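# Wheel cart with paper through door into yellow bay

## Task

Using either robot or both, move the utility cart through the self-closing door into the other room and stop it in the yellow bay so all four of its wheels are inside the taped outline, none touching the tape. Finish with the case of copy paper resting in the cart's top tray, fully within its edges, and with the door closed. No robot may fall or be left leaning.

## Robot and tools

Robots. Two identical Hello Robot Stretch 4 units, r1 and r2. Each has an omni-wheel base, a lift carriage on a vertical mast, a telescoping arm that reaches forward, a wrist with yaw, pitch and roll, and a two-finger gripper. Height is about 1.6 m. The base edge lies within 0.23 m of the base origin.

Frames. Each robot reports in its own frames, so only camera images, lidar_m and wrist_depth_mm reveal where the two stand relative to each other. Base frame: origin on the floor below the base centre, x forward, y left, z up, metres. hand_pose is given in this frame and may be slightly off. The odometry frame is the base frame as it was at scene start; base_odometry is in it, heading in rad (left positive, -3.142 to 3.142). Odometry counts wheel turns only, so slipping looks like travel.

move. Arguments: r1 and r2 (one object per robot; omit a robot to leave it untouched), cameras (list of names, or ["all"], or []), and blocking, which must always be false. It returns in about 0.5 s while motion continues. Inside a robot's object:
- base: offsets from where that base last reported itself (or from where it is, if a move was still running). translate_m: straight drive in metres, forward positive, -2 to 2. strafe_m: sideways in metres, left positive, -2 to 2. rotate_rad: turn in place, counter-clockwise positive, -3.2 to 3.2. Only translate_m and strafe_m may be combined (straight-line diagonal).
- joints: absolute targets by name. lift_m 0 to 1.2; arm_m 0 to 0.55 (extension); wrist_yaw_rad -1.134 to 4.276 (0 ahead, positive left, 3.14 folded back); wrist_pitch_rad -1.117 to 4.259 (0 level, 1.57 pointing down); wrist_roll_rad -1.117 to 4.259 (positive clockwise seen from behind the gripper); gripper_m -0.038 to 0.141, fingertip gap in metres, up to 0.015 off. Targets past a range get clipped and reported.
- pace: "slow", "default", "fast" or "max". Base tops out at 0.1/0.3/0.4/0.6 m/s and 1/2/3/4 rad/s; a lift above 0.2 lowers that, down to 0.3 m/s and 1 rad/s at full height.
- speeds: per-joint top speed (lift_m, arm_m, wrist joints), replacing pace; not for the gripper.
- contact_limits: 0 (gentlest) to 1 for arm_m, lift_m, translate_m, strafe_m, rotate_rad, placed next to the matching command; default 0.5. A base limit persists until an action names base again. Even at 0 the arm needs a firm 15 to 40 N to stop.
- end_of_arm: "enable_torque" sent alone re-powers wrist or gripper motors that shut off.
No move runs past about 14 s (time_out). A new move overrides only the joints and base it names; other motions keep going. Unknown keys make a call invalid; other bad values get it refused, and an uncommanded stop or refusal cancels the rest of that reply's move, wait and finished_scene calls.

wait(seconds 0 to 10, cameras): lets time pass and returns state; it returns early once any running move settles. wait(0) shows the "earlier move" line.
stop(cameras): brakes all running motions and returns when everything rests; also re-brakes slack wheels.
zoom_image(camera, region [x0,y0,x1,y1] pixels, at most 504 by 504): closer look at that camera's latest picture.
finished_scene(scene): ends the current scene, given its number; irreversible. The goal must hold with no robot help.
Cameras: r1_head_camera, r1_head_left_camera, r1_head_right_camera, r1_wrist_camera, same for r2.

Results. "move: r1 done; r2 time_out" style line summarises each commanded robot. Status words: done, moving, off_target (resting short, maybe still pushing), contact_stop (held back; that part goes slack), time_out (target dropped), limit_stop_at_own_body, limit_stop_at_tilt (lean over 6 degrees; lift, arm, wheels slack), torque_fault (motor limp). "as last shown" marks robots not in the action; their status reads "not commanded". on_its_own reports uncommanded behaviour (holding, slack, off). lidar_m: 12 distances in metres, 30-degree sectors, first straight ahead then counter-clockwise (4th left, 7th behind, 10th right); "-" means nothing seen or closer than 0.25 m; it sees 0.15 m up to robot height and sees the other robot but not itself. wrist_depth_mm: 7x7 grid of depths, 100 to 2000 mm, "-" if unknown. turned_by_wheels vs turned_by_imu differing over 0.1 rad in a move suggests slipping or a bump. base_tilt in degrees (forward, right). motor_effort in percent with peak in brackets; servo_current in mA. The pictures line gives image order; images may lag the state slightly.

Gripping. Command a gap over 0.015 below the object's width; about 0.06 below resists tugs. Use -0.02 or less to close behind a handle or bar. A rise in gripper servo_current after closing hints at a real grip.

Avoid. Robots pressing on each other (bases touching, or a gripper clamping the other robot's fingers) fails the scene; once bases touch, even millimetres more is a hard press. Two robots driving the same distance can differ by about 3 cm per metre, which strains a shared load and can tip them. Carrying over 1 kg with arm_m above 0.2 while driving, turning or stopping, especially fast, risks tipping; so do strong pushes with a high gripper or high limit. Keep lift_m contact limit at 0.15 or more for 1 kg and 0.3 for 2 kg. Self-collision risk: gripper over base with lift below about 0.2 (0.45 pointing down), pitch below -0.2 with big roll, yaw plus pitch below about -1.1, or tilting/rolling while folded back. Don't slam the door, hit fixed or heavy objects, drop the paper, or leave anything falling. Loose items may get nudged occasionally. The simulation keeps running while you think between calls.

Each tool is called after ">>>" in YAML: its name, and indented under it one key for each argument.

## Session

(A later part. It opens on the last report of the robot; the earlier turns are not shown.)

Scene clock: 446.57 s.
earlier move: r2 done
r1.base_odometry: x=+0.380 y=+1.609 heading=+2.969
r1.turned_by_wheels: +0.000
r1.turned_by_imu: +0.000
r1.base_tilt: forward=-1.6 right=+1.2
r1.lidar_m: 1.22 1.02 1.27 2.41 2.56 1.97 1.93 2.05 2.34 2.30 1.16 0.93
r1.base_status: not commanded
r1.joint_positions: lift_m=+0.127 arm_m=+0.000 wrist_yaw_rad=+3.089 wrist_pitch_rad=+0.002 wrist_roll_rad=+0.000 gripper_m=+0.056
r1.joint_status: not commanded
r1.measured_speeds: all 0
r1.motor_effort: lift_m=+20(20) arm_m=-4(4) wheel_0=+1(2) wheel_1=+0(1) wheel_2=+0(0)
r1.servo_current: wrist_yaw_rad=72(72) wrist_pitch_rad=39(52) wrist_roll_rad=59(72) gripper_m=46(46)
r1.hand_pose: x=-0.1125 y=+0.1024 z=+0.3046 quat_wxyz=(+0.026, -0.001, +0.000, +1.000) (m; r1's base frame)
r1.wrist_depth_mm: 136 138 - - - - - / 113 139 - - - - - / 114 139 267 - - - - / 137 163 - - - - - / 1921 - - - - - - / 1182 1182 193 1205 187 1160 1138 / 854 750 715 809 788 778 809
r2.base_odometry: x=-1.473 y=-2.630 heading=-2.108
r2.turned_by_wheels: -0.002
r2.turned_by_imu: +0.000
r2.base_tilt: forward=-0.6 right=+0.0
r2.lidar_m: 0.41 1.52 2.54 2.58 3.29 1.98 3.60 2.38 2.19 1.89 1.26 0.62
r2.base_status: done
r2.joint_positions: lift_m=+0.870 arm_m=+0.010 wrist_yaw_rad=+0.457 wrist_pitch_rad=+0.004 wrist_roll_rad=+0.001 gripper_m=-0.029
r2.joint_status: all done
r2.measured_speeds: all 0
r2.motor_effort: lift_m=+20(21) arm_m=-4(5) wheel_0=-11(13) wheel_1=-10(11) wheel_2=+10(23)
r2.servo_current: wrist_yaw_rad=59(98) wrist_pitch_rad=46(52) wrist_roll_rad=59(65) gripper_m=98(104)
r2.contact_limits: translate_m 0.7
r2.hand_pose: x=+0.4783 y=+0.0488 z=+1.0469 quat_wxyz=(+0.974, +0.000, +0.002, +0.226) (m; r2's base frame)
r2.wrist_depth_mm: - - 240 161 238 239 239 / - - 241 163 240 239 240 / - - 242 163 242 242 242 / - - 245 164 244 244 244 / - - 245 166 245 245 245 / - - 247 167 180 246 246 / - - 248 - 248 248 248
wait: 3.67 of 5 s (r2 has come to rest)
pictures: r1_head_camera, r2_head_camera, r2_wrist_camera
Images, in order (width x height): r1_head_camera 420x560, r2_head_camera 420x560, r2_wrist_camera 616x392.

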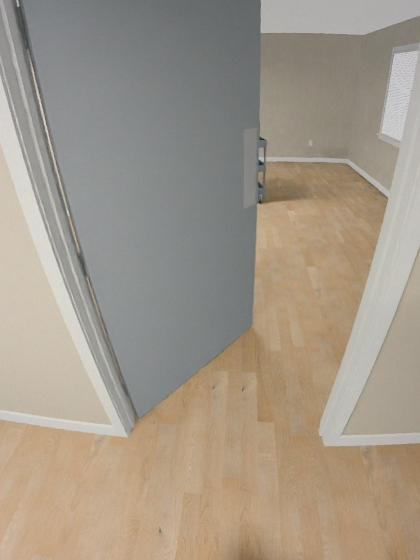

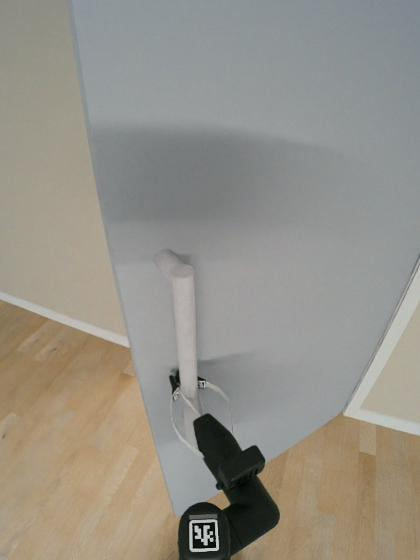

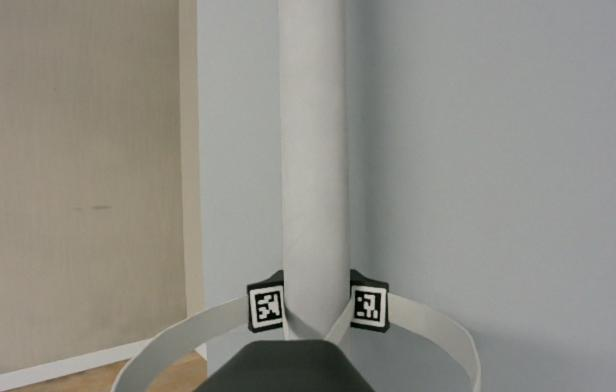

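>>> move:
  blocking: false
  r2: {"base":{"translate_m":-0.26,"strafe_m":-0.19},"joints":{"wrist_yaw_rad":0.60},"speeds":{"wrist_yaw_rad":0.06},"pace":"slow","contact_limits":{"translate_m":0.7}}

>>> wait:
  seconds: 5
  cameras: ["r2_wrist_camera","r2_head_camera","r1_head_camera"]

Scene clock: 454.63 s.
move: r2 moving
r1: as last shown
r1.lidar_m: 1.21 1.01 1.30 2.42 2.54 1.99 1.91 2.09 2.35 2.29 1.14 0.95
r1.motor_effort: lift_m=+20(20) arm_m=-4(4) wheel_0=+2(2) wheel_1=+0(0) wheel_2=+0(0)
r1.servo_current: wrist_yaw_rad=52(65) wrist_pitch_rad=39(46) wrist_roll_rad=33(59) gripper_m=39(46)
r1.wrist_depth_mm: 136 139 - - - - - / 113 139 - - - - - / 114 140 267 - - - - / 137 163 - - - - - / 1921 - - - - - - / 1182 1205 194 1182 187 1160 1118 / 842 750 707 809 798 778 831
r2.base_odometry: x=-1.474 y=-2.617 heading=-2.108
r2.turned_by_wheels: +0.000
r2.turned_by_imu: +0.000
r2.base_tilt: forward=-0.6 right=+0.1
r2.lidar_m: 0.42 1.54 2.53 2.60 3.34 1.98 3.57 2.38 2.20 1.85 1.25 0.64
r2.base_status: translate_m moving; strafe_m moving
r2.joint_positions: lift_m=+0.870 arm_m=+0.010 wrist_yaw_rad=+0.467 wrist_pitch_rad=+0.004 wrist_roll_rad=+0.001 gripper_m=-0.029
r2.joint_status: wrist_yaw_rad moving
r2.measured_speeds: translate_m=-0.045 strafe_m=-0.031 rotate_rad=-0.004 lift_m=+0.000 arm_m=+0.000 wrist_yaw_rad=+0.038 wrist_pitch_rad=+0.000 wrist_roll_rad=+0.000
r2.motor_effort: lift_m=+20(21) arm_m=-4(4) wheel_0=-7(14) wheel_1=-15(15) wheel_2=+17(17)
r2.servo_current: wrist_yaw_rad=150(150) wrist_pitch_rad=52(52) wrist_roll_rad=46(52) gripper_m=98(98)
r2.contact_limits: translate_m 0.7
r2.hand_pose: x=+0.4778 y=+0.0517 z=+1.0469 quat_wxyz=(+0.973, +0.000, +0.002, +0.231) (m; r2's base frame)
r2.wrist_depth_mm: - - 240 162 239 240 239 / - - 242 163 242 241 241 / - - 243 164 242 242 242 / - - 244 166 244 244 244 / - - 246 167 245 245 245 / - - 184 168 180 247 247 / - - 248 - 249 248 248
pictures: none

Scene clock: 458.57 s.
earlier move: r2 off_target
r1.base_odometry: x=+0.380 y=+1.609 heading=+2.969
r1.turned_by_wheels: +0.000
r1.turned_by_imu: +0.000
r1.base_tilt: forward=-1.6 right=+1.3
r1.lidar_m: 1.32 1.01 1.27 2.42 2.56 2.01 1.93 2.08 2.35 2.29 1.13 0.96
r1.base_status: not commanded
r1.joint_positions: lift_m=+0.127 arm_m=+0.000 wrist_yaw_rad=+3.089 wrist_pitch_rad=+0.002 wrist_roll_rad=+0.000 gripper_m=+0.056
r1.joint_status: not commanded
r1.measured_speeds: all 0
r1.motor_effort: lift_m=+20(20) arm_m=-4(4) wheel_0=+2(2) wheel_1=+0(0) wheel_2=+0(0)
r1.servo_current: wrist_yaw_rad=59(65) wrist_pitch_rad=39(52) wrist_roll_rad=52(59) gripper_m=39(46)
r1.hand_pose: x=-0.1125 y=+0.1024 z=+0.3046 quat_wxyz=(+0.026, -0.001, +0.000, +1.000) (m; r1's base frame)
r1.wrist_depth_mm: 137 138 - - - - - / 112 139 - - - - - / 114 140 267 - - - - / 137 163 - - - - - / 1983 - - - - - - / 1205 1182 194 1182 187 1160 1118 / 831 750 715 798 788 768 831
r2.base_odometry: x=-1.503 y=-2.310 heading=-2.108
r2.turned_by_wheels: +0.000
r2.turned_by_imu: -0.236
r2.base_tilt: forward=-0.6 right=+0.1
r2.lidar_m: 0.40 0.43 2.36 2.70 3.05 1.88 2.43 2.50 2.03 2.02 1.62 1.17
r2.base_status: done
r2.joint_positions: lift_m=+0.870 arm_m=+0.010 wrist_yaw_rad=+0.577 wrist_pitch_rad=+0.004 wrist_roll_rad=+0.001 gripper_m=-0.029
r2.joint_status: wrist_yaw_rad off_target (ended at +0.575, target +0.600)
r2.measured_speeds: all 0
r2.on_its_own: wrist_yaw_rad is at rest, and its servo_current (150 mA) is outside its rest range (0 to 104 mA)
r2.motor_effort: lift_m=+21(21) arm_m=-5(5) wheel_0=-7(14) wheel_1=-10(18) wheel_2=+14(18)
r2.servo_current: wrist_yaw_rad=150(345) wrist_pitch_rad=39(52) wrist_roll_rad=46(59) gripper_m=91(111)
r2.contact_limits: translate_m 0.7
r2.hand_pose: x=+0.4704 y=+0.0840 z=+1.0469 quat_wxyz=(+0.959, +0.000, +0.002, +0.284) (m; r2's base frame)
r2.wrist_depth_mm: - - 221 165 276 314 357 / - - 222 166 279 314 349 / - - 223 166 282 315 357 / - - 224 167 278 319 364 / - - 225 167 283 319 364 / - - 216 167 180 327 368 / - - 224 - 294 310 370
wait: 3.93 of 5 s (r2 has come to rest)
pictures: r1_head_camera, r2_head_camera, r2_wrist_camera
Images, in order (width x height): r1_head_camera 420x560, r2_head_camera 420x560, r2_wrist_camera 616x392.

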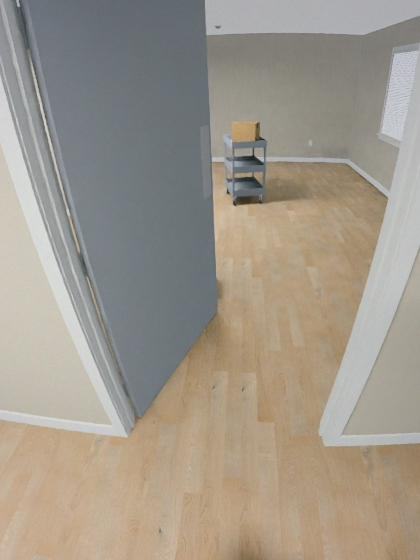

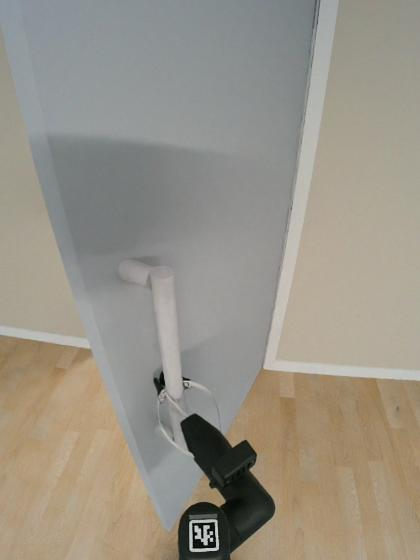

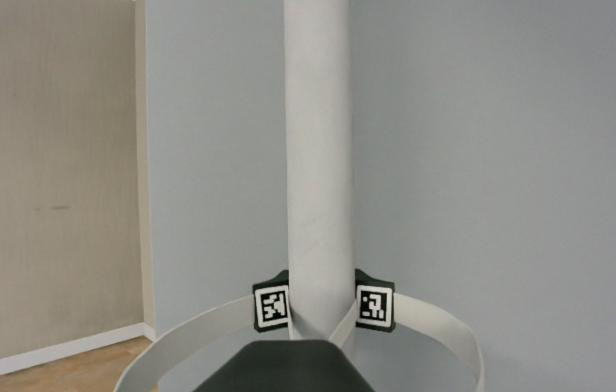

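>>> move:
  blocking: false
  r2: {"base":{"translate_m":-0.13,"strafe_m":-0.27},"joints":{"wrist_yaw_rad":0.72},"speeds":{"wrist_yaw_rad":0.06},"pace":"slow","contact_limits":{"translate_m":0.7}}

>>> wait:
  seconds: 5
  cameras: ["r2_wrist_camera","r2_head_camera","r1_head_camera"]

Scene clock: 466.67 s.
move: r2 moving
r1: as last shown
r1.base_tilt: forward=-1.6 right=+1.2
r1.lidar_m: 1.32 1.03 1.28 2.41 2.57 2.00 1.92 2.07 2.36 2.30 1.14 0.95
r1.servo_current: wrist_yaw_rad=46(65) wrist_pitch_rad=33(52) wrist_roll_rad=46(65) gripper_m=46(46)
r1.wrist_depth_mm: 136 138 - - - - - / 113 139 - - - - - / 114 139 268 - - - - / 137 163 - - - - - / 1983 - - - - - - / 1205 1229 194 1160 187 1160 1138 / 842 759 715 820 788 778 809
r2.base_odometry: x=-1.510 y=-2.300 heading=-2.108
r2.turned_by_wheels: +0.000
r2.turned_by_imu: -0.025
r2.base_tilt: forward=-0.6 right=+0.1
r2.lidar_m: 0.41 0.43 2.24 2.72 2.95 1.87 2.34 2.55 2.02 2.01 1.64 1.27
r2.base_status: translate_m moving; strafe_m moving
r2.joint_positions: lift_m=+0.870 arm_m=+0.010 wrist_yaw_rad=+0.608 wrist_pitch_rad=+0.004 wrist_roll_rad=+0.001 gripper_m=-0.029
r2.joint_status: wrist_yaw_rad moving
r2.measured_speeds: translate_m=-0.021 strafe_m=-0.045 rotate_rad=+0.004 lift_m=+0.000 arm_m=+0.000 wrist_yaw_rad=+0.084 wrist_pitch_rad=+0.000 wrist_roll_rad=+0.000
r2.motor_effort: lift_m=+20(21) arm_m=-4(5) wheel_0=+0(9) wheel_1=-16(16) wheel_2=+19(19)
r2.servo_current: wrist_yaw_rad=98(189) wrist_pitch_rad=52(52) wrist_roll_rad=39(59) gripper_m=98(98)
r2.contact_limits: translate_m 0.7
r2.hand_pose: x=+0.4676 y=+0.0929 z=+1.0469 quat_wxyz=(+0.954, +0.000, +0.002, +0.299) (m; r2's base frame)
r2.wrist_depth_mm: - - 222 167 273 312 355 / - - 223 167 281 315 349 / - - 224 166 282 314 355 / - - 224 167 278 317 359 / - - 227 168 283 319 362 / - - 217 169 180 329 368 / - - 222 - 293 310 373
pictures: none

Scene clock: 470.93 s.
earlier move: r2 done
r1.base_odometry: x=+0.380 y=+1.609 heading=+2.969
r1.turned_by_wheels: +0.000
r1.turned_by_imu: +0.000
r1.base_tilt: forward=-1.6 right=+1.3
r1.lidar_m: 1.54 1.02 1.28 2.41 2.55 2.00 1.93 2.09 2.34 2.29 1.15 0.94
r1.base_status: not commanded
r1.joint_positions: lift_m=+0.127 arm_m=+0.000 wrist_yaw_rad=+3.089 wrist_pitch_rad=+0.002 wrist_roll_rad=+0.000 gripper_m=+0.056
r1.joint_status: not commanded
r1.measured_speeds: all 0
r1.motor_effort: lift_m=+20(20) arm_m=-4(4) wheel_0=+2(2) wheel_1=+0(1) wheel_2=+0(0)
r1.servo_current: wrist_yaw_rad=52(78) wrist_pitch_rad=39(52) wrist_roll_rad=39(72) gripper_m=46(52)
r1.hand_pose: x=-0.1125 y=+0.1024 z=+0.3046 quat_wxyz=(+0.026, -0.001, +0.000, +1.000) (m; r1's base frame)
r1.wrist_depth_mm: 136 138 - - - - - / 113 139 - - - - - / 114 140 268 - - - - / 137 162 - - - - - / 1863 - - - - - - / 1182 1229 194 1182 187 1160 1118 / 842 750 715 798 798 778 809
r2.base_odometry: x=-1.669 y=-2.061 heading=-2.107
r2.turned_by_wheels: +0.000
r2.turned_by_imu: -0.232
r2.base_tilt: forward=-0.6 right=+0.0
r2.lidar_m: 0.41 0.38 1.80 2.91 2.98 1.94 1.85 2.87 1.97 1.83 1.88 1.46
r2.base_status: done
r2.joint_positions: lift_m=+0.870 arm_m=+0.010 wrist_yaw_rad=+0.718 wrist_pitch_rad=+0.003 wrist_roll_rad=+0.001 gripper_m=-0.029
r2.joint_status: all done
r2.measured_speeds: all 0
r2.motor_effort: lift_m=+21(21) arm_m=-8(8) wheel_0=+0(14) wheel_1=-7(30) wheel_2=+15(27)
r2.servo_current: wrist_yaw_rad=33(189) wrist_pitch_rad=46(52) wrist_roll_rad=46(65) gripper_m=98(104)
r2.contact_limits: translate_m 0.7
r2.hand_pose: x=+0.4559 y=+0.1238 z=+1.0472 quat_wxyz=(+0.936, +0.000, +0.002, +0.351) (m; r2's base frame)
r2.wrist_depth_mm: - 183 216 165 353 - - / - 184 217 171 353 - - / - 186 216 168 355 - - / - 186 218 169 355 - - / - 186 224 170 359 - - / - 186 201 168 179 - - / - 178 207 - 379 - -
wait: 4.27 of 5 s (r2 has come to rest)
pictures: r1_head_camera, r2_head_camera, r2_wrist_camera
Images, in order (width x height): r1_head_camera 420x560, r2_head_camera 420x560, r2_wrist_camera 616x392.

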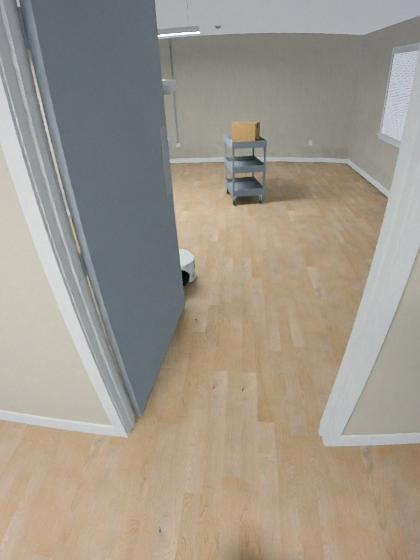

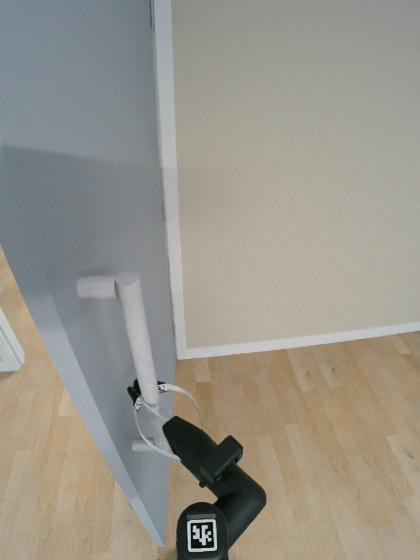

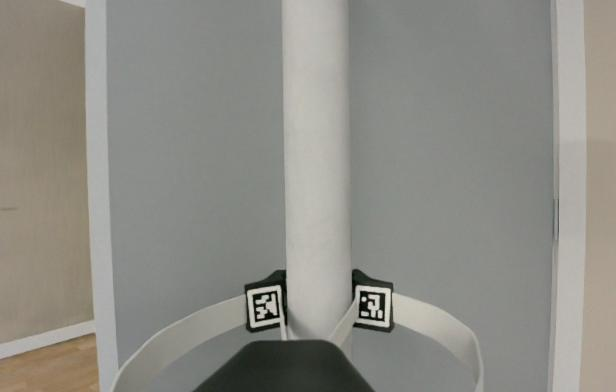

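>>> move:
  blocking: false
  r2: {"base":{"translate_m":0.0,"strafe_m":-0.34},"joints":{"wrist_yaw_rad":0.85},"speeds":{"wrist_yaw_rad":0.06},"pace":"slow","contact_limits":{"strafe_m":0.7}}

>>> wait:
  seconds: 5
  cameras: ["r2_wrist_camera","r2_head_camera","r1_head_camera"]

Scene clock: 476.00 s.
move: r2 moving
r1: as last shown
r1.base_tilt: forward=-1.6 right=+1.2
r1.lidar_m: 1.56 0.97 1.28 2.41 2.59 2.01 1.92 2.09 2.37 2.29 1.16 0.96
r1.motor_effort: lift_m=+20(20) arm_m=-4(4) wheel_0=+2(2) wheel_1=+0(0) wheel_2=+0(0)
r1.servo_current: wrist_yaw_rad=59(59) wrist_pitch_rad=46(46) wrist_roll_rad=39(65) gripper_m=39(46)
r1.wrist_depth_mm: 136 139 - - - - - / 113 139 - - - - - / 114 139 268 - - - - / 137 162 - - - - - / 1921 - - - - - - / 1182 1205 194 1160 187 1160 1138 / 854 750 715 809 788 768 809
r2.base_odometry: x=-1.681 y=-2.054 heading=-2.107
r2.turned_by_wheels: +0.000
r2.turned_by_imu: -0.004
r2.base_tilt: forward=-0.6 right=+0.0
r2.lidar_m: 0.42 0.39 1.82 2.92 2.98 1.96 1.89 2.89 1.96 1.83 1.87 1.48
r2.base_status: translate_m moving; strafe_m moving
r2.joint_positions: lift_m=+0.870 arm_m=+0.010 wrist_yaw_rad=+0.743 wrist_pitch_rad=+0.003 wrist_roll_rad=+0.001 gripper_m=-0.029
r2.joint_status: wrist_yaw_rad moving
r2.measured_speeds: translate_m=-0.002 strafe_m=-0.058 rotate_rad=+0.010 lift_m=+0.000 arm_m=+0.000 wrist_yaw_rad=+0.060 wrist_pitch_rad=+0.000 wrist_roll_rad=+0.000
r2.motor_effort: lift_m=+20(21) arm_m=-8(8) wheel_0=+12(12) wheel_1=-19(19) wheel_2=+14(14)
r2.servo_current: wrist_yaw_rad=0(72) wrist_pitch_rad=39(46) wrist_roll_rad=46(46) gripper_m=91(98)
r2.contact_limits: strafe_m 0.7
r2.hand_pose: x=+0.4527 y=+0.1307 z=+1.0472 quat_wxyz=(+0.932, +0.000, +0.002, +0.363) (m; r2's base frame)
r2.wrist_depth_mm: - 185 215 166 353 - - / - 185 216 170 351 - - / - 186 217 168 353 - - / - 186 218 169 355 - - / - 186 224 170 357 - - / - 186 185 167 178 - - / - 178 206 - 379 - -
pictures: none

Scene clock: 480.13 s.
earlier move: r2 done
r1.base_odometry: x=+0.380 y=+1.609 heading=+2.969
r1.turned_by_wheels: +0.000
r1.turned_by_imu: +0.000
r1.base_tilt: forward=-1.6 right=+1.3
r1.lidar_m: 2.36 1.00 1.27 2.42 2.56 2.01 1.92 2.06 2.34 2.25 1.15 0.94
r1.base_status: not commanded
r1.joint_positions: lift_m=+0.127 arm_m=+0.000 wrist_yaw_rad=+3.089 wrist_pitch_rad=+0.002 wrist_roll_rad=+0.000 gripper_m=+0.056
r1.joint_status: not commanded
r1.measured_speeds: all 0
r1.motor_effort: lift_m=+20(20) arm_m=-4(4) wheel_0=+1(2) wheel_1=+0(0) wheel_2=+0(0)
r1.servo_current: wrist_yaw_rad=46(72) wrist_pitch_rad=46(52) wrist_roll_rad=26(65) gripper_m=46(52)
r1.hand_pose: x=-0.1125 y=+0.1024 z=+0.3046 quat_wxyz=(+0.026, -0.001, +0.000, +1.000) (m; r1's base frame)
r1.wrist_depth_mm: 136 138 - - - - - / 113 139 - - - - - / 114 140 266 - - - - / 137 163 - - - - - / 1983 - - - - - - / 1160 1182 193 1182 188 1160 1118 / 842 759 707 809 798 778 820
r2.base_odometry: x=-1.961 y=-1.888 heading=-2.107
r2.turned_by_wheels: +0.000
r2.turned_by_imu: +0.135
r2.base_tilt: forward=-0.6 right=+0.0
r2.lidar_m: 0.43 0.38 2.00 3.23 3.42 2.03 - 2.08 1.57 1.51 1.61 1.38
r2.base_status: done
r2.joint_positions: lift_m=+0.870 arm_m=+0.010 wrist_yaw_rad=+0.851 wrist_pitch_rad=+0.003 wrist_roll_rad=+0.001 gripper_m=-0.029
r2.joint_status: all done
r2.measured_speeds: all 0
r2.motor_effort: lift_m=+20(21) arm_m=-8(8) wheel_0=+3(17) wheel_1=-6(20) wheel_2=+13(22)
r2.servo_current: wrist_yaw_rad=52(85) wrist_pitch_rad=39(52) wrist_roll_rad=52(65) gripper_m=91(104)
r2.contact_limits: strafe_m 0.7
r2.hand_pose: x=+0.4370 y=+0.1593 z=+1.0472 quat_wxyz=(+0.911, +0.000, +0.002, +0.413) (m; r2's base frame)
r2.wrist_depth_mm: - 181 216 164 353 - - / - 182 217 166 355 - - / - 186 216 167 355 - - / - 186 218 167 355 - - / - 186 224 169 357 - - / - 187 202 168 178 - - / - 177 206 - 379 - -
wait: 4.13 of 5 s (r2 has come to rest)
pictures: r1_head_camera, r2_head_camera, r2_wrist_camera
Images, in order (width x height): r1_head_camera 420x560, r2_head_camera 420x560, r2_wrist_camera 616x392.

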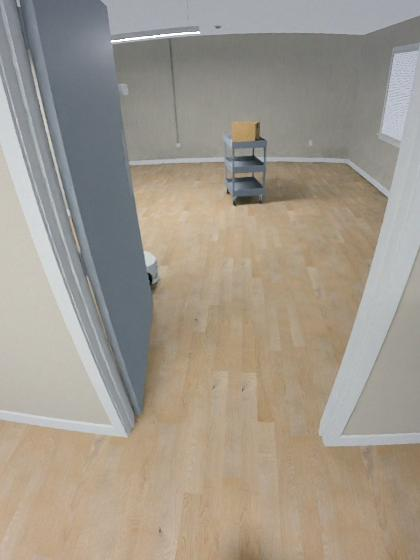

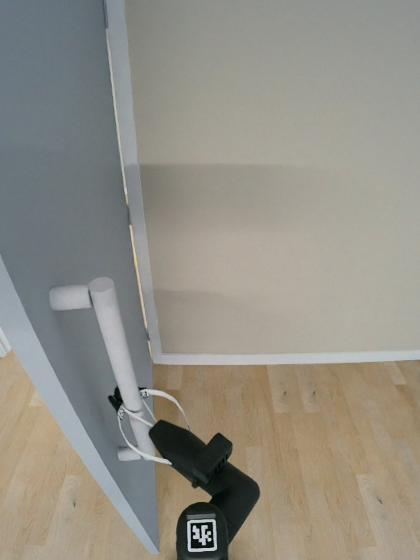

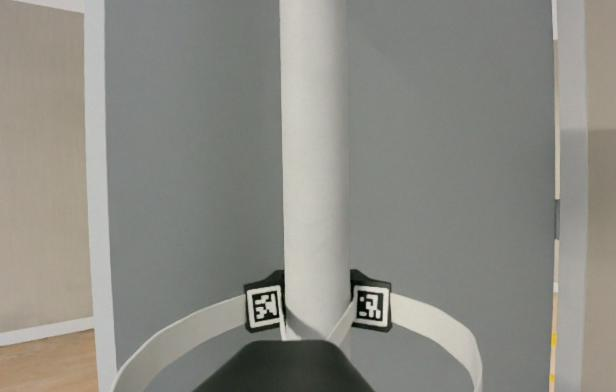

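>>> move:
  blocking: false
  r2: {"base":{"translate_m":0.03,"strafe_m":-0.2},"joints":{"wrist_yaw_rad":0.95},"speeds":{"wrist_yaw_rad":0.06},"pace":"slow","contact_limits":{"strafe_m":0.7}}

>>> wait:
  seconds: 3.5
  cameras: ["r2_wrist_camera","r2_head_camera","r1_head_camera","r1_head_left_camera"]

Scene clock: 487.43 s.
move: r2 moving
r1: as last shown
r1.base_tilt: forward=-1.6 right=+1.2
r1.lidar_m: 2.40 1.00 1.28 2.41 2.54 2.01 1.93 2.07 2.37 2.28 1.15 0.94
r1.motor_effort: lift_m=+20(20) arm_m=-4(4) wheel_0=+2(2) wheel_1=+0(0) wheel_2=+0(0)
r1.servo_current: wrist_yaw_rad=46(52) wrist_pitch_rad=33(46) wrist_roll_rad=59(59) gripper_m=39(46)
r1.wrist_depth_mm: 136 139 - - - - - / 113 139 - - - - - / 114 140 268 - - - - / 137 162 - - - - - / 1983 - - - - - - / 1182 1205 193 1229 187 1160 1138 / 854 750 715 809 788 768 809
r2.base_odometry: x=-1.973 y=-1.883 heading=-2.106
r2.turned_by_wheels: +0.000
r2.turned_by_imu: +0.001
r2.base_tilt: forward=-0.6 right=+0.0
r2.lidar_m: 0.45 0.37 2.00 3.25 3.44 2.04 - 2.03 1.53 1.51 1.58 1.36
r2.base_status: translate_m moving; strafe_m moving
r2.joint_positions: lift_m=+0.870 arm_m=+0.010 wrist_yaw_rad=+0.872 wrist_pitch_rad=+0.003 wrist_roll_rad=+0.001 gripper_m=-0.029
r2.joint_status: wrist_yaw_rad moving
r2.measured_speeds: translate_m=+0.008 strafe_m=-0.052 rotate_rad=+0.000 lift_m=+0.000 arm_m=+0.000 wrist_yaw_rad=+0.058 wrist_pitch_rad=+0.000 wrist_roll_rad=+0.000
r2.motor_effort: lift_m=+20(20) arm_m=-8(8) wheel_0=+11(12) wheel_1=-18(19) wheel_2=+13(13)
r2.servo_current: wrist_yaw_rad=78(78) wrist_pitch_rad=39(46) wrist_roll_rad=46(52) gripper_m=98(98)
r2.contact_limits: strafe_m 0.7
r2.hand_pose: x=+0.4336 y=+0.1645 z=+1.0472 quat_wxyz=(+0.906, +0.000, +0.002, +0.422) (m; r2's base frame)
r2.wrist_depth_mm: - 184 216 165 366 - - / - 185 216 170 347 - - / - 186 216 168 366 - - / - 187 216 169 366 - - / - 191 224 170 353 - - / - 187 200 167 178 - - / - 178 206 - 375 - -
pictures: none

Scene clock: 490.17 s.
earlier move: r2 off_target
r1.base_odometry: x=+0.380 y=+1.609 heading=+2.969
r1.turned_by_wheels: +0.000
r1.turned_by_imu: +0.000
r1.base_tilt: forward=-1.6 right=+1.3
r1.lidar_m: 4.16 0.98 1.29 2.40 2.56 1.98 1.93 2.09 2.34 2.30 1.17 0.94
r1.base_status: not commanded
r1.joint_positions: lift_m=+0.127 arm_m=+0.000 wrist_yaw_rad=+3.089 wrist_pitch_rad=+0.002 wrist_roll_rad=+0.000 gripper_m=+0.056
r1.joint_status: not commanded
r1.measured_speeds: all 0
r1.motor_effort: lift_m=+20(20) arm_m=-4(4) wheel_0=+1(2) wheel_1=+0(0) wheel_2=+0(0)
r1.servo_current: wrist_yaw_rad=46(72) wrist_pitch_rad=39(52) wrist_roll_rad=46(65) gripper_m=46(52)
r1.hand_pose: x=-0.1125 y=+0.1024 z=+0.3046 quat_wxyz=(+0.026, -0.001, +0.000, +1.000) (m; r1's base frame)
r1.wrist_depth_mm: 136 139 - - - - - / 113 139 - - - - - / 114 140 270 - - - - / 137 162 - - - - - / 1983 - - - - - - / 1160 1182 194 1205 188 1182 1098 / 854 750 699 798 778 778 820
r2.base_odometry: x=-2.148 y=-1.812 heading=-2.104
r2.turned_by_wheels: +0.002
r2.turned_by_imu: +0.275
r2.base_tilt: forward=-0.7 right=+0.0
r2.lidar_m: 0.71 0.38 2.78 3.42 2.21 2.26 2.46 1.52 1.32 1.35 1.37 1.19
r2.base_status: done
r2.joint_positions: lift_m=+0.870 arm_m=+0.010 wrist_yaw_rad=+0.973 wrist_pitch_rad=+0.003 wrist_roll_rad=+0.001 gripper_m=-0.029
r2.joint_status: wrist_yaw_rad off_target (ended at +0.971, target +0.950)
r2.measured_speeds: all 0
r2.on_its_own: wrist_yaw_rad is at rest, and its servo_current (137 mA) is outside its rest range (0 to 104 mA)
r2.motor_effort: lift_m=+19(20) arm_m=-4(8) wheel_0=+27(31) wheel_1=+1(19) wheel_2=+5(21)
r2.servo_current: wrist_yaw_rad=137(150) wrist_pitch_rad=39(52) wrist_roll_rad=46(59) gripper_m=91(104)
r2.contact_limits: strafe_m 0.7
r2.hand_pose: x=+0.4155 y=+0.1892 z=+1.0473 quat_wxyz=(+0.884, +0.000, +0.001, +0.468) (m; r2's base frame)
r2.wrist_depth_mm: - 221 227 256 278 310 343 / - 220 228 256 279 310 345 / - 220 228 258 279 310 345 / - 224 230 259 281 312 347 / - 224 229 167 282 314 349 / - 222 178 168 274 317 351 / - 223 230 - 276 329 355
wait: 2.73 of 3.5 s (r2 has come to rest)
pictures: r1_head_camera, r1_head_left_camera, r2_head_camera, r2_wrist_camera
Images, in order (width x height): r1_head_camera 420x560, r1_head_left_camera 420x672, r2_head_camera 420x560, r2_wrist_camera 616x392.

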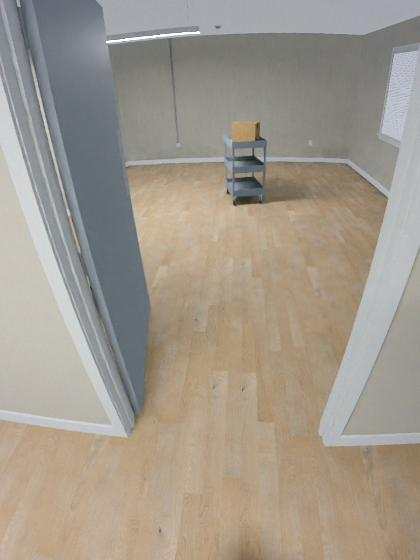

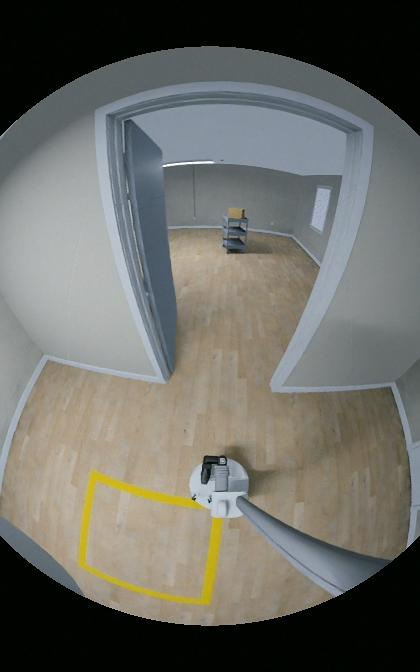

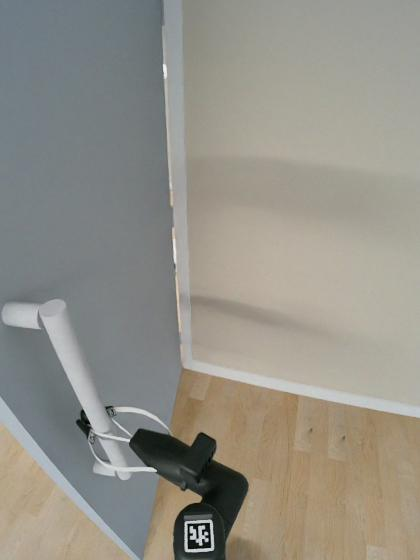

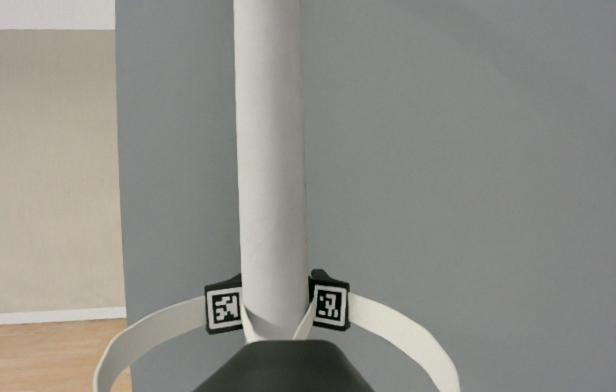

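>>> move:
  blocking: false
  r1: {"base":{"translate_m":1.9,"strafe_m":-0.06},"pace":"fast"}

>>> wait:
  seconds: 7
  cameras: ["r1_head_camera","r1_head_left_camera","r2_wrist_camera"]

Scene clock: 507.60 s.
move: r1 moving
r1.base_odometry: x=+0.331 y=+1.619 heading=+2.969
r1.turned_by_wheels: +0.000
r1.turned_by_imu: +0.000
r1.base_tilt: forward=-1.6 right=+1.3
r1.lidar_m: 4.10 0.97 1.19 2.41 2.58 2.03 1.98 2.12 2.35 2.28 1.10 0.92
r1.base_status: translate_m moving; strafe_m moving
r1.joint_positions: lift_m=+0.127 arm_m=+0.000 wrist_yaw_rad=+3.089 wrist_pitch_rad=+0.002 wrist_roll_rad=+0.000 gripper_m=+0.056
r1.joint_status: not commanded
r1.measured_speeds: translate_m=+0.196 strafe_m=-0.004 rotate_rad=+0.000 lift_m=+0.000 arm_m=+0.000 wrist_yaw_rad=+0.000 wrist_pitch_rad=+0.000 wrist_roll_rad=+0.000
r1.motor_effort: lift_m=+20(20) arm_m=-4(4) wheel_0=+6(10) wheel_1=+4(8) wheel_2=-12(12)
r1.servo_current: wrist_yaw_rad=52(72) wrist_pitch_rad=39(46) wrist_roll_rad=52(59) gripper_m=39(46)
r1.hand_pose: x=-0.1125 y=+0.1024 z=+0.3046 quat_wxyz=(+0.026, -0.001, +0.000, +1.000) (m; r1's base frame)
r1.wrist_depth_mm: - 137 - - - - - / - 138 - - - - - / 110 138 211 - - - - / 124 139 - - - - - / 1708 - - - - - - / 1205 1205 193 1182 187 1160 1098 / 842 759 750 798 788 778 831
r2.base_odometry: x=-2.148 y=-1.812 heading=-2.104
r2.turned_by_wheels: +0.000
r2.turned_by_imu: +0.000
r2.base_tilt: forward=-0.7 right=+0.0
r2.lidar_m: 0.73 0.38 2.78 3.40 2.20 2.30 2.49 1.53 1.34 1.36 1.33 1.19
r2.base_status: not commanded
r2.joint_positions: lift_m=+0.870 arm_m=+0.010 wrist_yaw_rad=+0.973 wrist_pitch_rad=+0.003 wrist_roll_rad=+0.001 gripper_m=-0.029
r2.joint_status: not commanded
r2.measured_speeds: all 0
r2.motor_effort: lift_m=+19(19) arm_m=-4(4) wheel_0=+27(27) wheel_1=+1(1) wheel_2=+6(6)
r2.servo_current: wrist_yaw_rad=130(150) wrist_pitch_rad=46(46) wrist_roll_rad=39(52) gripper_m=98(98)
r2.contact_limits: strafe_m 0.7
r2.hand_pose: x=+0.4155 y=+0.1892 z=+1.0473 quat_wxyz=(+0.884, +0.000, +0.001, +0.468) (m; r2's base frame)
r2.wrist_depth_mm: - 220 226 255 278 309 347 / - 219 228 256 278 310 345 / - 221 229 257 279 312 345 / - 223 229 258 281 312 347 / - 225 229 167 282 314 349 / - 222 178 177 274 317 349 / - 224 231 - 277 327 353
pictures: none

Scene clock: 513.13 s.
earlier move: r1 done
r1.base_odometry: x=-1.481 y=+1.993 heading=+2.970
r1.turned_by_wheels: +0.000
r1.turned_by_imu: +0.000
r1.base_tilt: forward=-1.6 right=+1.3
r1.lidar_m: 2.25 3.21 0.86 0.58 0.62 0.79 3.91 1.02 1.39 2.35 2.48 3.52
r1.base_status: done
r1.joint_positions: lift_m=+0.127 arm_m=+0.000 wrist_yaw_rad=+3.089 wrist_pitch_rad=+0.002 wrist_roll_rad=+0.000 gripper_m=+0.056
r1.joint_status: not commanded
r1.measured_speeds: all 0
r1.motor_effort: lift_m=+20(20) arm_m=-4(4) wheel_0=+1(10) wheel_1=+0(9) wheel_2=+1(12)
r1.servo_current: wrist_yaw_rad=52(78) wrist_pitch_rad=46(52) wrist_roll_rad=59(72) gripper_m=33(52)
r1.hand_pose: x=-0.1125 y=+0.1024 z=+0.3046 quat_wxyz=(+0.026, -0.001, +0.000, +1.000) (m; r1's base frame)
r1.wrist_depth_mm: 136 138 - - - - - / 113 139 - - - - - / 118 140 273 - - - - / 137 162 - - - - - / 1008 - - - - - - / 1008 1205 193 1205 187 - - / 854 750 750 809 788 732 -
r2.base_odometry: x=-2.148 y=-1.812 heading=-2.104
r2.turned_by_wheels: +0.000
r2.turned_by_imu: +0.001
r2.base_tilt: forward=-0.7 right=+0.0
r2.lidar_m: 0.75 0.38 0.88 3.42 2.21 2.25 2.47 1.55 1.34 1.37 1.34 1.21
r2.base_status: not commanded
r2.joint_positions: lift_m=+0.870 arm_m=+0.010 wrist_yaw_rad=+0.973 wrist_pitch_rad=+0.003 wrist_roll_rad=+0.001 gripper_m=-0.029
r2.joint_status: not commanded
r2.measured_speeds: all 0
r2.on_its_own: wrist_yaw_rad is at rest, and its servo_current (143 mA) is outside its rest range (0 to 104 mA)
r2.motor_effort: lift_m=+19(19) arm_m=-4(4) wheel_0=+27(28) wheel_1=+1(1) wheel_2=+6(6)
r2.servo_current: wrist_yaw_rad=143(156) wrist_pitch_rad=33(52) wrist_roll_rad=39(59) gripper_m=91(104)
r2.contact_limits: strafe_m 0.7
r2.hand_pose: x=+0.4155 y=+0.1892 z=+1.0473 quat_wxyz=(+0.884, +0.000, +0.001, +0.468) (m; r2's base frame)
r2.wrist_depth_mm: - 221 227 255 278 307 342 / - 220 229 256 279 310 345 / - 220 228 257 278 310 345 / - 224 229 258 281 312 347 / - 224 229 168 281 314 349 / - 222 178 177 274 315 351 / - 223 231 - 277 327 355
wait: 5.53 of 7 s (r1 has come to rest)
pictures: r1_head_camera, r1_head_left_camera, r2_wrist_camera
Images, in order (width x height): r1_head_camera 420x560, r1_head_left_camera 420x672, r2_wrist_camera 616x392.

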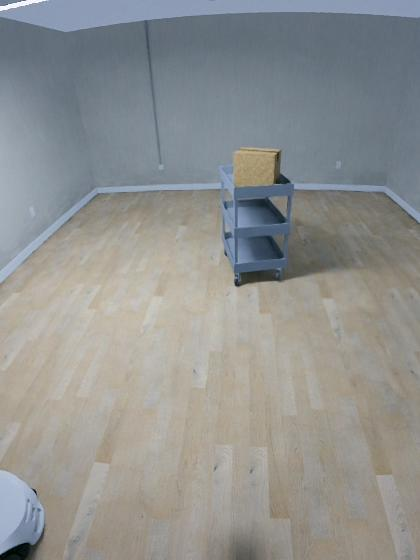

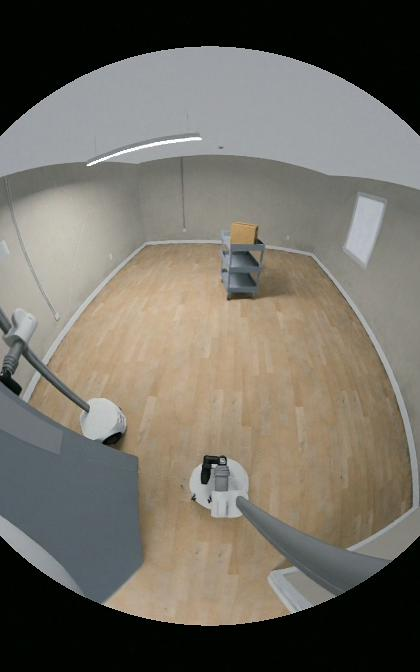

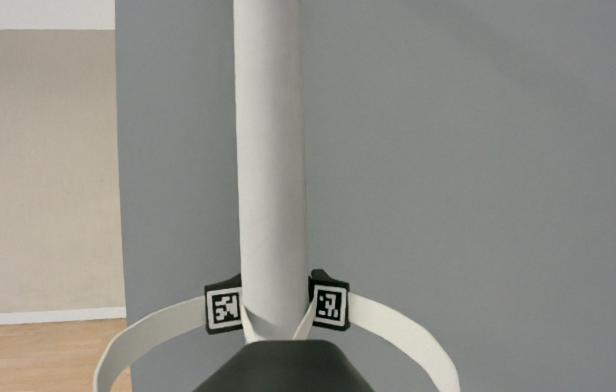

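>>> move:
  blocking: false
  r1: {"base":{"translate_m":1.1},"pace":"fast"}

>>> wait:
  seconds: 4.5

>>> move:
  blocking: false
  r1: {"base":{"translate_m":0.6,"strafe_m":0.6},"pace":"fast"}

>>> wait:
  seconds: 5
  cameras: ["r1_head_camera","r1_head_right_camera"]

Scene clock: 522.50 s.
move: r1 moving
r1.base_odometry: x=-1.531 y=+2.001 heading=+2.970
r1.turned_by_wheels: +0.000
r1.turned_by_imu: +0.000
r1.base_tilt: forward=-1.6 right=+1.3
r1.lidar_m: 2.19 3.22 0.84 0.60 0.63 0.82 3.97 1.06 1.44 2.36 2.48 3.52
r1.base_status: translate_m moving
r1.joint_positions: lift_m=+0.127 arm_m=+0.000 wrist_yaw_rad=+3.089 wrist_pitch_rad=+0.002 wrist_roll_rad=+0.000 gripper_m=+0.056
r1.joint_status: not commanded
r1.measured_speeds: translate_m=+0.194 strafe_m=-0.001 rotate_rad=-0.003 lift_m=+0.000 arm_m=+0.000 wrist_yaw_rad=+0.000 wrist_pitch_rad=+0.000 wrist_roll_rad=+0.000
r1.motor_effort: lift_m=+20(20) arm_m=-4(4) wheel_0=+7(9) wheel_1=+7(9) wheel_2=-10(12)
r1.servo_current: wrist_yaw_rad=33(59) wrist_pitch_rad=39(52) wrist_roll_rad=46(59) gripper_m=39(46)
r1.hand_pose: x=-0.1125 y=+0.1024 z=+0.3046 quat_wxyz=(+0.026, -0.001, +0.000, +1.000) (m; r1's base frame)
r1.wrist_depth_mm: - 137 - - - - - / - 137 - - - - - / 110 138 211 - - - - / 124 139 - - - - - / - 1983 - - - - - / - 1078 194 1205 188 - - / 842 759 759 809 788 732 -
r2.base_odometry: x=-2.148 y=-1.812 heading=-2.104
r2.turned_by_wheels: +0.000
r2.turned_by_imu: +0.000
r2.base_tilt: forward=-0.7 right=+0.0
r2.lidar_m: 0.72 0.34 0.83 3.41 2.18 2.30 2.44 1.51 1.35 1.34 1.35 1.20
r2.base_status: not commanded
r2.joint_positions: lift_m=+0.870 arm_m=+0.010 wrist_yaw_rad=+0.973 wrist_pitch_rad=+0.003 wrist_roll_rad=+0.001 gripper_m=-0.029
r2.joint_status: not commanded
r2.measured_speeds: all 0
r2.motor_effort: lift_m=+19(19) arm_m=-4(4) wheel_0=+27(28) wheel_1=+0(1) wheel_2=+5(6)
r2.servo_current: wrist_yaw_rad=137(156) wrist_pitch_rad=39(46) wrist_roll_rad=52(52) gripper_m=98(98)
r2.contact_limits: strafe_m 0.7
r2.hand_pose: x=+0.4155 y=+0.1892 z=+1.0473 quat_wxyz=(+0.884, +0.000, +0.001, +0.468) (m; r2's base frame)
r2.wrist_depth_mm: - 220 226 256 277 309 343 / - 220 228 257 278 309 343 / - 220 228 258 279 312 347 / - 224 229 259 281 314 347 / - 224 230 168 282 312 349 / - 222 178 177 274 315 351 / - 224 231 - 277 327 353
pictures: none

Scene clock: 526.03 s.
earlier move: r1 done
r1.base_odometry: x=-2.565 y=+2.181 heading=+2.970
r1.turned_by_wheels: +0.000
r1.turned_by_imu: +0.000
r1.base_tilt: forward=-1.6 right=+1.3
r1.lidar_m: 1.16 3.12 2.38 2.31 1.03 1.15 2.06 2.12 2.45 2.43 2.50 1.25
r1.base_status: done
r1.joint_positions: lift_m=+0.127 arm_m=+0.000 wrist_yaw_rad=+3.089 wrist_pitch_rad=+0.002 wrist_roll_rad=+0.000 gripper_m=+0.056
r1.joint_status: not commanded
r1.measured_speeds: all 0
r1.motor_effort: lift_m=+20(20) arm_m=-4(4) wheel_0=+1(10) wheel_1=+1(10) wheel_2=+1(13)
r1.servo_current: wrist_yaw_rad=65(72) wrist_pitch_rad=46(52) wrist_roll_rad=52(65) gripper_m=39(46)
r1.hand_pose: x=-0.1125 y=+0.1024 z=+0.3046 quat_wxyz=(+0.026, -0.001, +0.000, +1.000) (m; r1's base frame)
r1.wrist_depth_mm: 136 139 - - - - - / 113 139 - - - - - / 117 140 272 - - - - / 137 162 - - - - - / 1921 - - - 1921 1921 1863 / 1205 1205 193 1182 187 1138 946 / 842 741 759 788 788 798 809
r2.base_odometry: x=-2.148 y=-1.812 heading=-2.104
r2.turned_by_wheels: +0.000
r2.turned_by_imu: +0.000
r2.base_tilt: forward=-0.7 right=+0.0
r2.lidar_m: 0.77 0.36 2.77 1.08 1.05 2.24 2.48 1.49 1.34 1.35 1.36 1.19
r2.base_status: not commanded
r2.joint_positions: lift_m=+0.870 arm_m=+0.010 wrist_yaw_rad=+0.973 wrist_pitch_rad=+0.003 wrist_roll_rad=+0.001 gripper_m=-0.029
r2.joint_status: not commanded
r2.measured_speeds: all 0
r2.on_its_own: wrist_yaw_rad is at rest, and its servo_current (143 mA) is outside its rest range (0 to 104 mA)
r2.motor_effort: lift_m=+19(19) arm_m=-4(4) wheel_0=+27(28) wheel_1=+1(1) wheel_2=+6(6)
r2.servo_current: wrist_yaw_rad=143(156) wrist_pitch_rad=33(52) wrist_roll_rad=46(59) gripper_m=104(104)
r2.contact_limits: strafe_m 0.7
r2.hand_pose: x=+0.4155 y=+0.1892 z=+1.0473 quat_wxyz=(+0.884, +0.000, +0.001, +0.468) (m; r2's base frame)
r2.wrist_depth_mm: - 221 228 256 278 309 343 / - 220 228 256 278 309 343 / - 221 229 257 279 312 345 / - 223 229 258 282 312 347 / - 225 229 168 282 314 347 / - 223 178 177 274 317 353 / - 223 231 - 274 329 355
wait: 3.53 of 4.5 s (r1 has come to rest)
pictures: none

Scene clock: 526.53 s.
move: r1 moving
r1.base_odometry: x=-2.608 y=+2.151 heading=+2.970
r1.turned_by_wheels: +0.000
r1.turned_by_imu: +0.000
r1.base_tilt: forward=-1.6 right=+1.3
r1.lidar_m: 1.12 3.09 2.34 2.28 1.01 1.09 2.00 2.15 2.53 2.45 2.59 1.18
r1.base_status: translate_m moving; strafe_m moving
r1.joint_positions: lift_m=+0.127 arm_m=+0.000 wrist_yaw_rad=+3.089 wrist_pitch_rad=+0.002 wrist_roll_rad=+0.000 gripper_m=+0.056
r1.joint_status: not commanded
r1.measured_speeds: translate_m=+0.142 strafe_m=+0.141 rotate_rad=+0.004 lift_m=+0.000 arm_m=+0.000 wrist_yaw_rad=+0.000 wrist_pitch_rad=+0.000 wrist_roll_rad=+0.000
r1.motor_effort: lift_m=+20(20) arm_m=-4(4) wheel_0=-6(6) wheel_1=+10(14) wheel_2=-9(9)
r1.servo_current: wrist_yaw_rad=46(65) wrist_pitch_rad=39(46) wrist_roll_rad=59(59) gripper_m=39(46)
r1.hand_pose: x=-0.1125 y=+0.1024 z=+0.3046 quat_wxyz=(+0.026, -0.001, +0.000, +1.000) (m; r1's base frame)
r1.wrist_depth_mm: - 137 - - - - - / - 137 - - - - - / 110 138 211 - - - - / 124 139 289 - - - - / 1708 - - - 1921 1863 1808 / 1160 1182 193 1205 187 1138 976 / 831 759 759 798 798 788 809
r2.base_odometry: x=-2.148 y=-1.812 heading=-2.104
r2.turned_by_wheels: +0.000
r2.turned_by_imu: +0.000
r2.base_tilt: forward=-0.7 right=+0.0
r2.lidar_m: 0.73 0.38 2.76 1.11 1.03 2.26 2.45 1.50 1.34 1.33 1.36 1.18
r2.base_status: not commanded
r2.joint_positions: lift_m=+0.870 arm_m=+0.010 wrist_yaw_rad=+0.973 wrist_pitch_rad=+0.003 wrist_roll_rad=+0.001 gripper_m=-0.029
r2.joint_status: not commanded
r2.measured_speeds: all 0
r2.motor_effort: lift_m=+19(19) arm_m=-4(4) wheel_0=+27(28) wheel_1=+1(1) wheel_2=+6(6)
r2.servo_current: wrist_yaw_rad=143(143) wrist_pitch_rad=46(46) wrist_roll_rad=46(59) gripper_m=91(104)
r2.contact_limits: strafe_m 0.7
r2.hand_pose: x=+0.4155 y=+0.1892 z=+1.0473 quat_wxyz=(+0.884, +0.000, +0.001, +0.468) (m; r2's base frame)
r2.wrist_depth_mm: - 221 227 256 277 309 345 / - 220 227 257 279 310 345 / - 220 229 258 281 310 345 / - 224 229 258 281 314 345 / - 224 230 167 283 314 347 / - 223 177 177 274 315 351 / - 223 231 - 276 327 355
pictures: none

Scene clock: 529.43 s.
earlier move: r1 done
r1.base_odometry: x=-3.259 y=+1.693 heading=+2.970
r1.turned_by_wheels: +0.000
r1.turned_by_imu: +0.004
r1.base_tilt: forward=-1.6 right=+1.3
r1.lidar_m: 3.25 2.22 1.73 1.67 1.81 1.17 1.18 2.84 3.11 3.03 0.85 0.92
r1.base_status: done
r1.joint_positions: lift_m=+0.127 arm_m=+0.000 wrist_yaw_rad=+3.089 wrist_pitch_rad=+0.002 wrist_roll_rad=+0.000 gripper_m=+0.056
r1.joint_status: not commanded
r1.measured_speeds: all 0
r1.motor_effort: lift_m=+20(20) arm_m=-4(4) wheel_0=-2(9) wheel_1=+0(15) wheel_2=+0(10)
r1.servo_current: wrist_yaw_rad=52(65) wrist_pitch_rad=39(52) wrist_roll_rad=39(59) gripper_m=39(52)
r1.hand_pose: x=-0.1125 y=+0.1024 z=+0.3046 quat_wxyz=(+0.026, -0.001, +0.000, +1.000) (m; r1's base frame)
r1.wrist_depth_mm: 136 139 - - - - - / 113 140 - - - - - / 117 139 272 - - - - / 137 162 - - - - - / 1921 - - 1618 1281 - - / 1182 1182 194 1205 187 1160 1118 / 842 750 750 798 798 768 831
r2.base_odometry: x=-2.148 y=-1.812 heading=-2.104
r2.turned_by_wheels: +0.000
r2.turned_by_imu: +0.000
r2.base_tilt: forward=-0.7 right=+0.0
r2.lidar_m: 0.74 0.37 2.78 3.43 2.17 1.18 2.42 1.51 1.33 1.33 1.36 1.20
r2.base_status: not commanded
r2.joint_positions: lift_m=+0.870 arm_m=+0.010 wrist_yaw_rad=+0.973 wrist_pitch_rad=+0.003 wrist_roll_rad=+0.001 gripper_m=-0.029
r2.joint_status: not commanded
r2.measured_speeds: all 0
r2.on_its_own: wrist_yaw_rad is at rest, and its servo_current (137 mA) is outside its rest range (0 to 104 mA)
r2.motor_effort: lift_m=+19(19) arm_m=-4(4) wheel_0=+27(28) wheel_1=+1(1) wheel_2=+6(6)
r2.servo_current: wrist_yaw_rad=137(150) wrist_pitch_rad=39(52) wrist_roll_rad=46(59) gripper_m=91(104)
r2.contact_limits: strafe_m 0.7
r2.hand_pose: x=+0.4155 y=+0.1892 z=+1.0473 quat_wxyz=(+0.884, +0.000, +0.001, +0.468) (m; r2's base frame)
r2.wrist_depth_mm: - 220 227 255 278 310 343 / - 220 228 257 279 310 345 / - 220 229 256 279 310 345 / - 224 229 259 281 310 343 / - 224 229 167 283 314 349 / - 223 178 177 274 315 349 / - 223 231 - 276 327 353
wait: 2.90 of 5 s (r1 has come to rest)
pictures: r1_head_camera, r1_head_right_camera
Images, in order (width x height): r1_head_camera 420x560, r1_head_right_camera 420x672.

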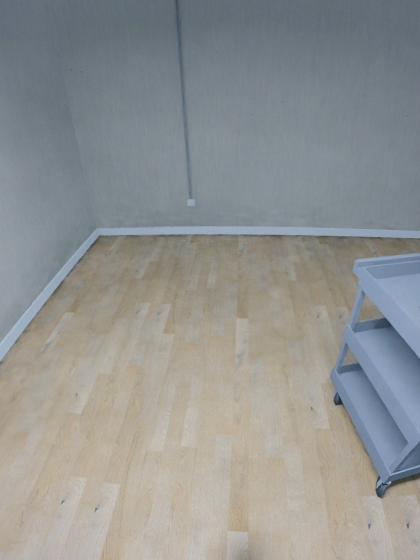

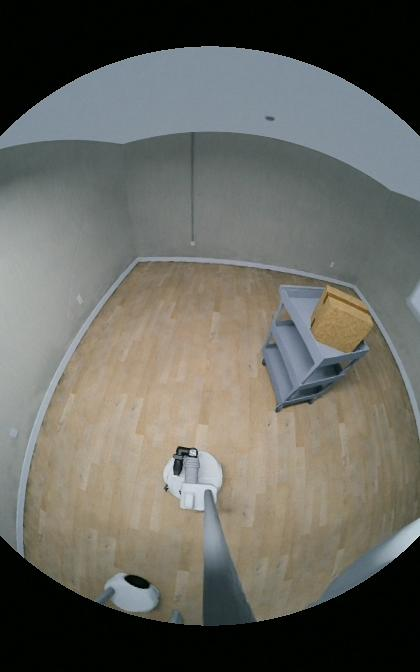

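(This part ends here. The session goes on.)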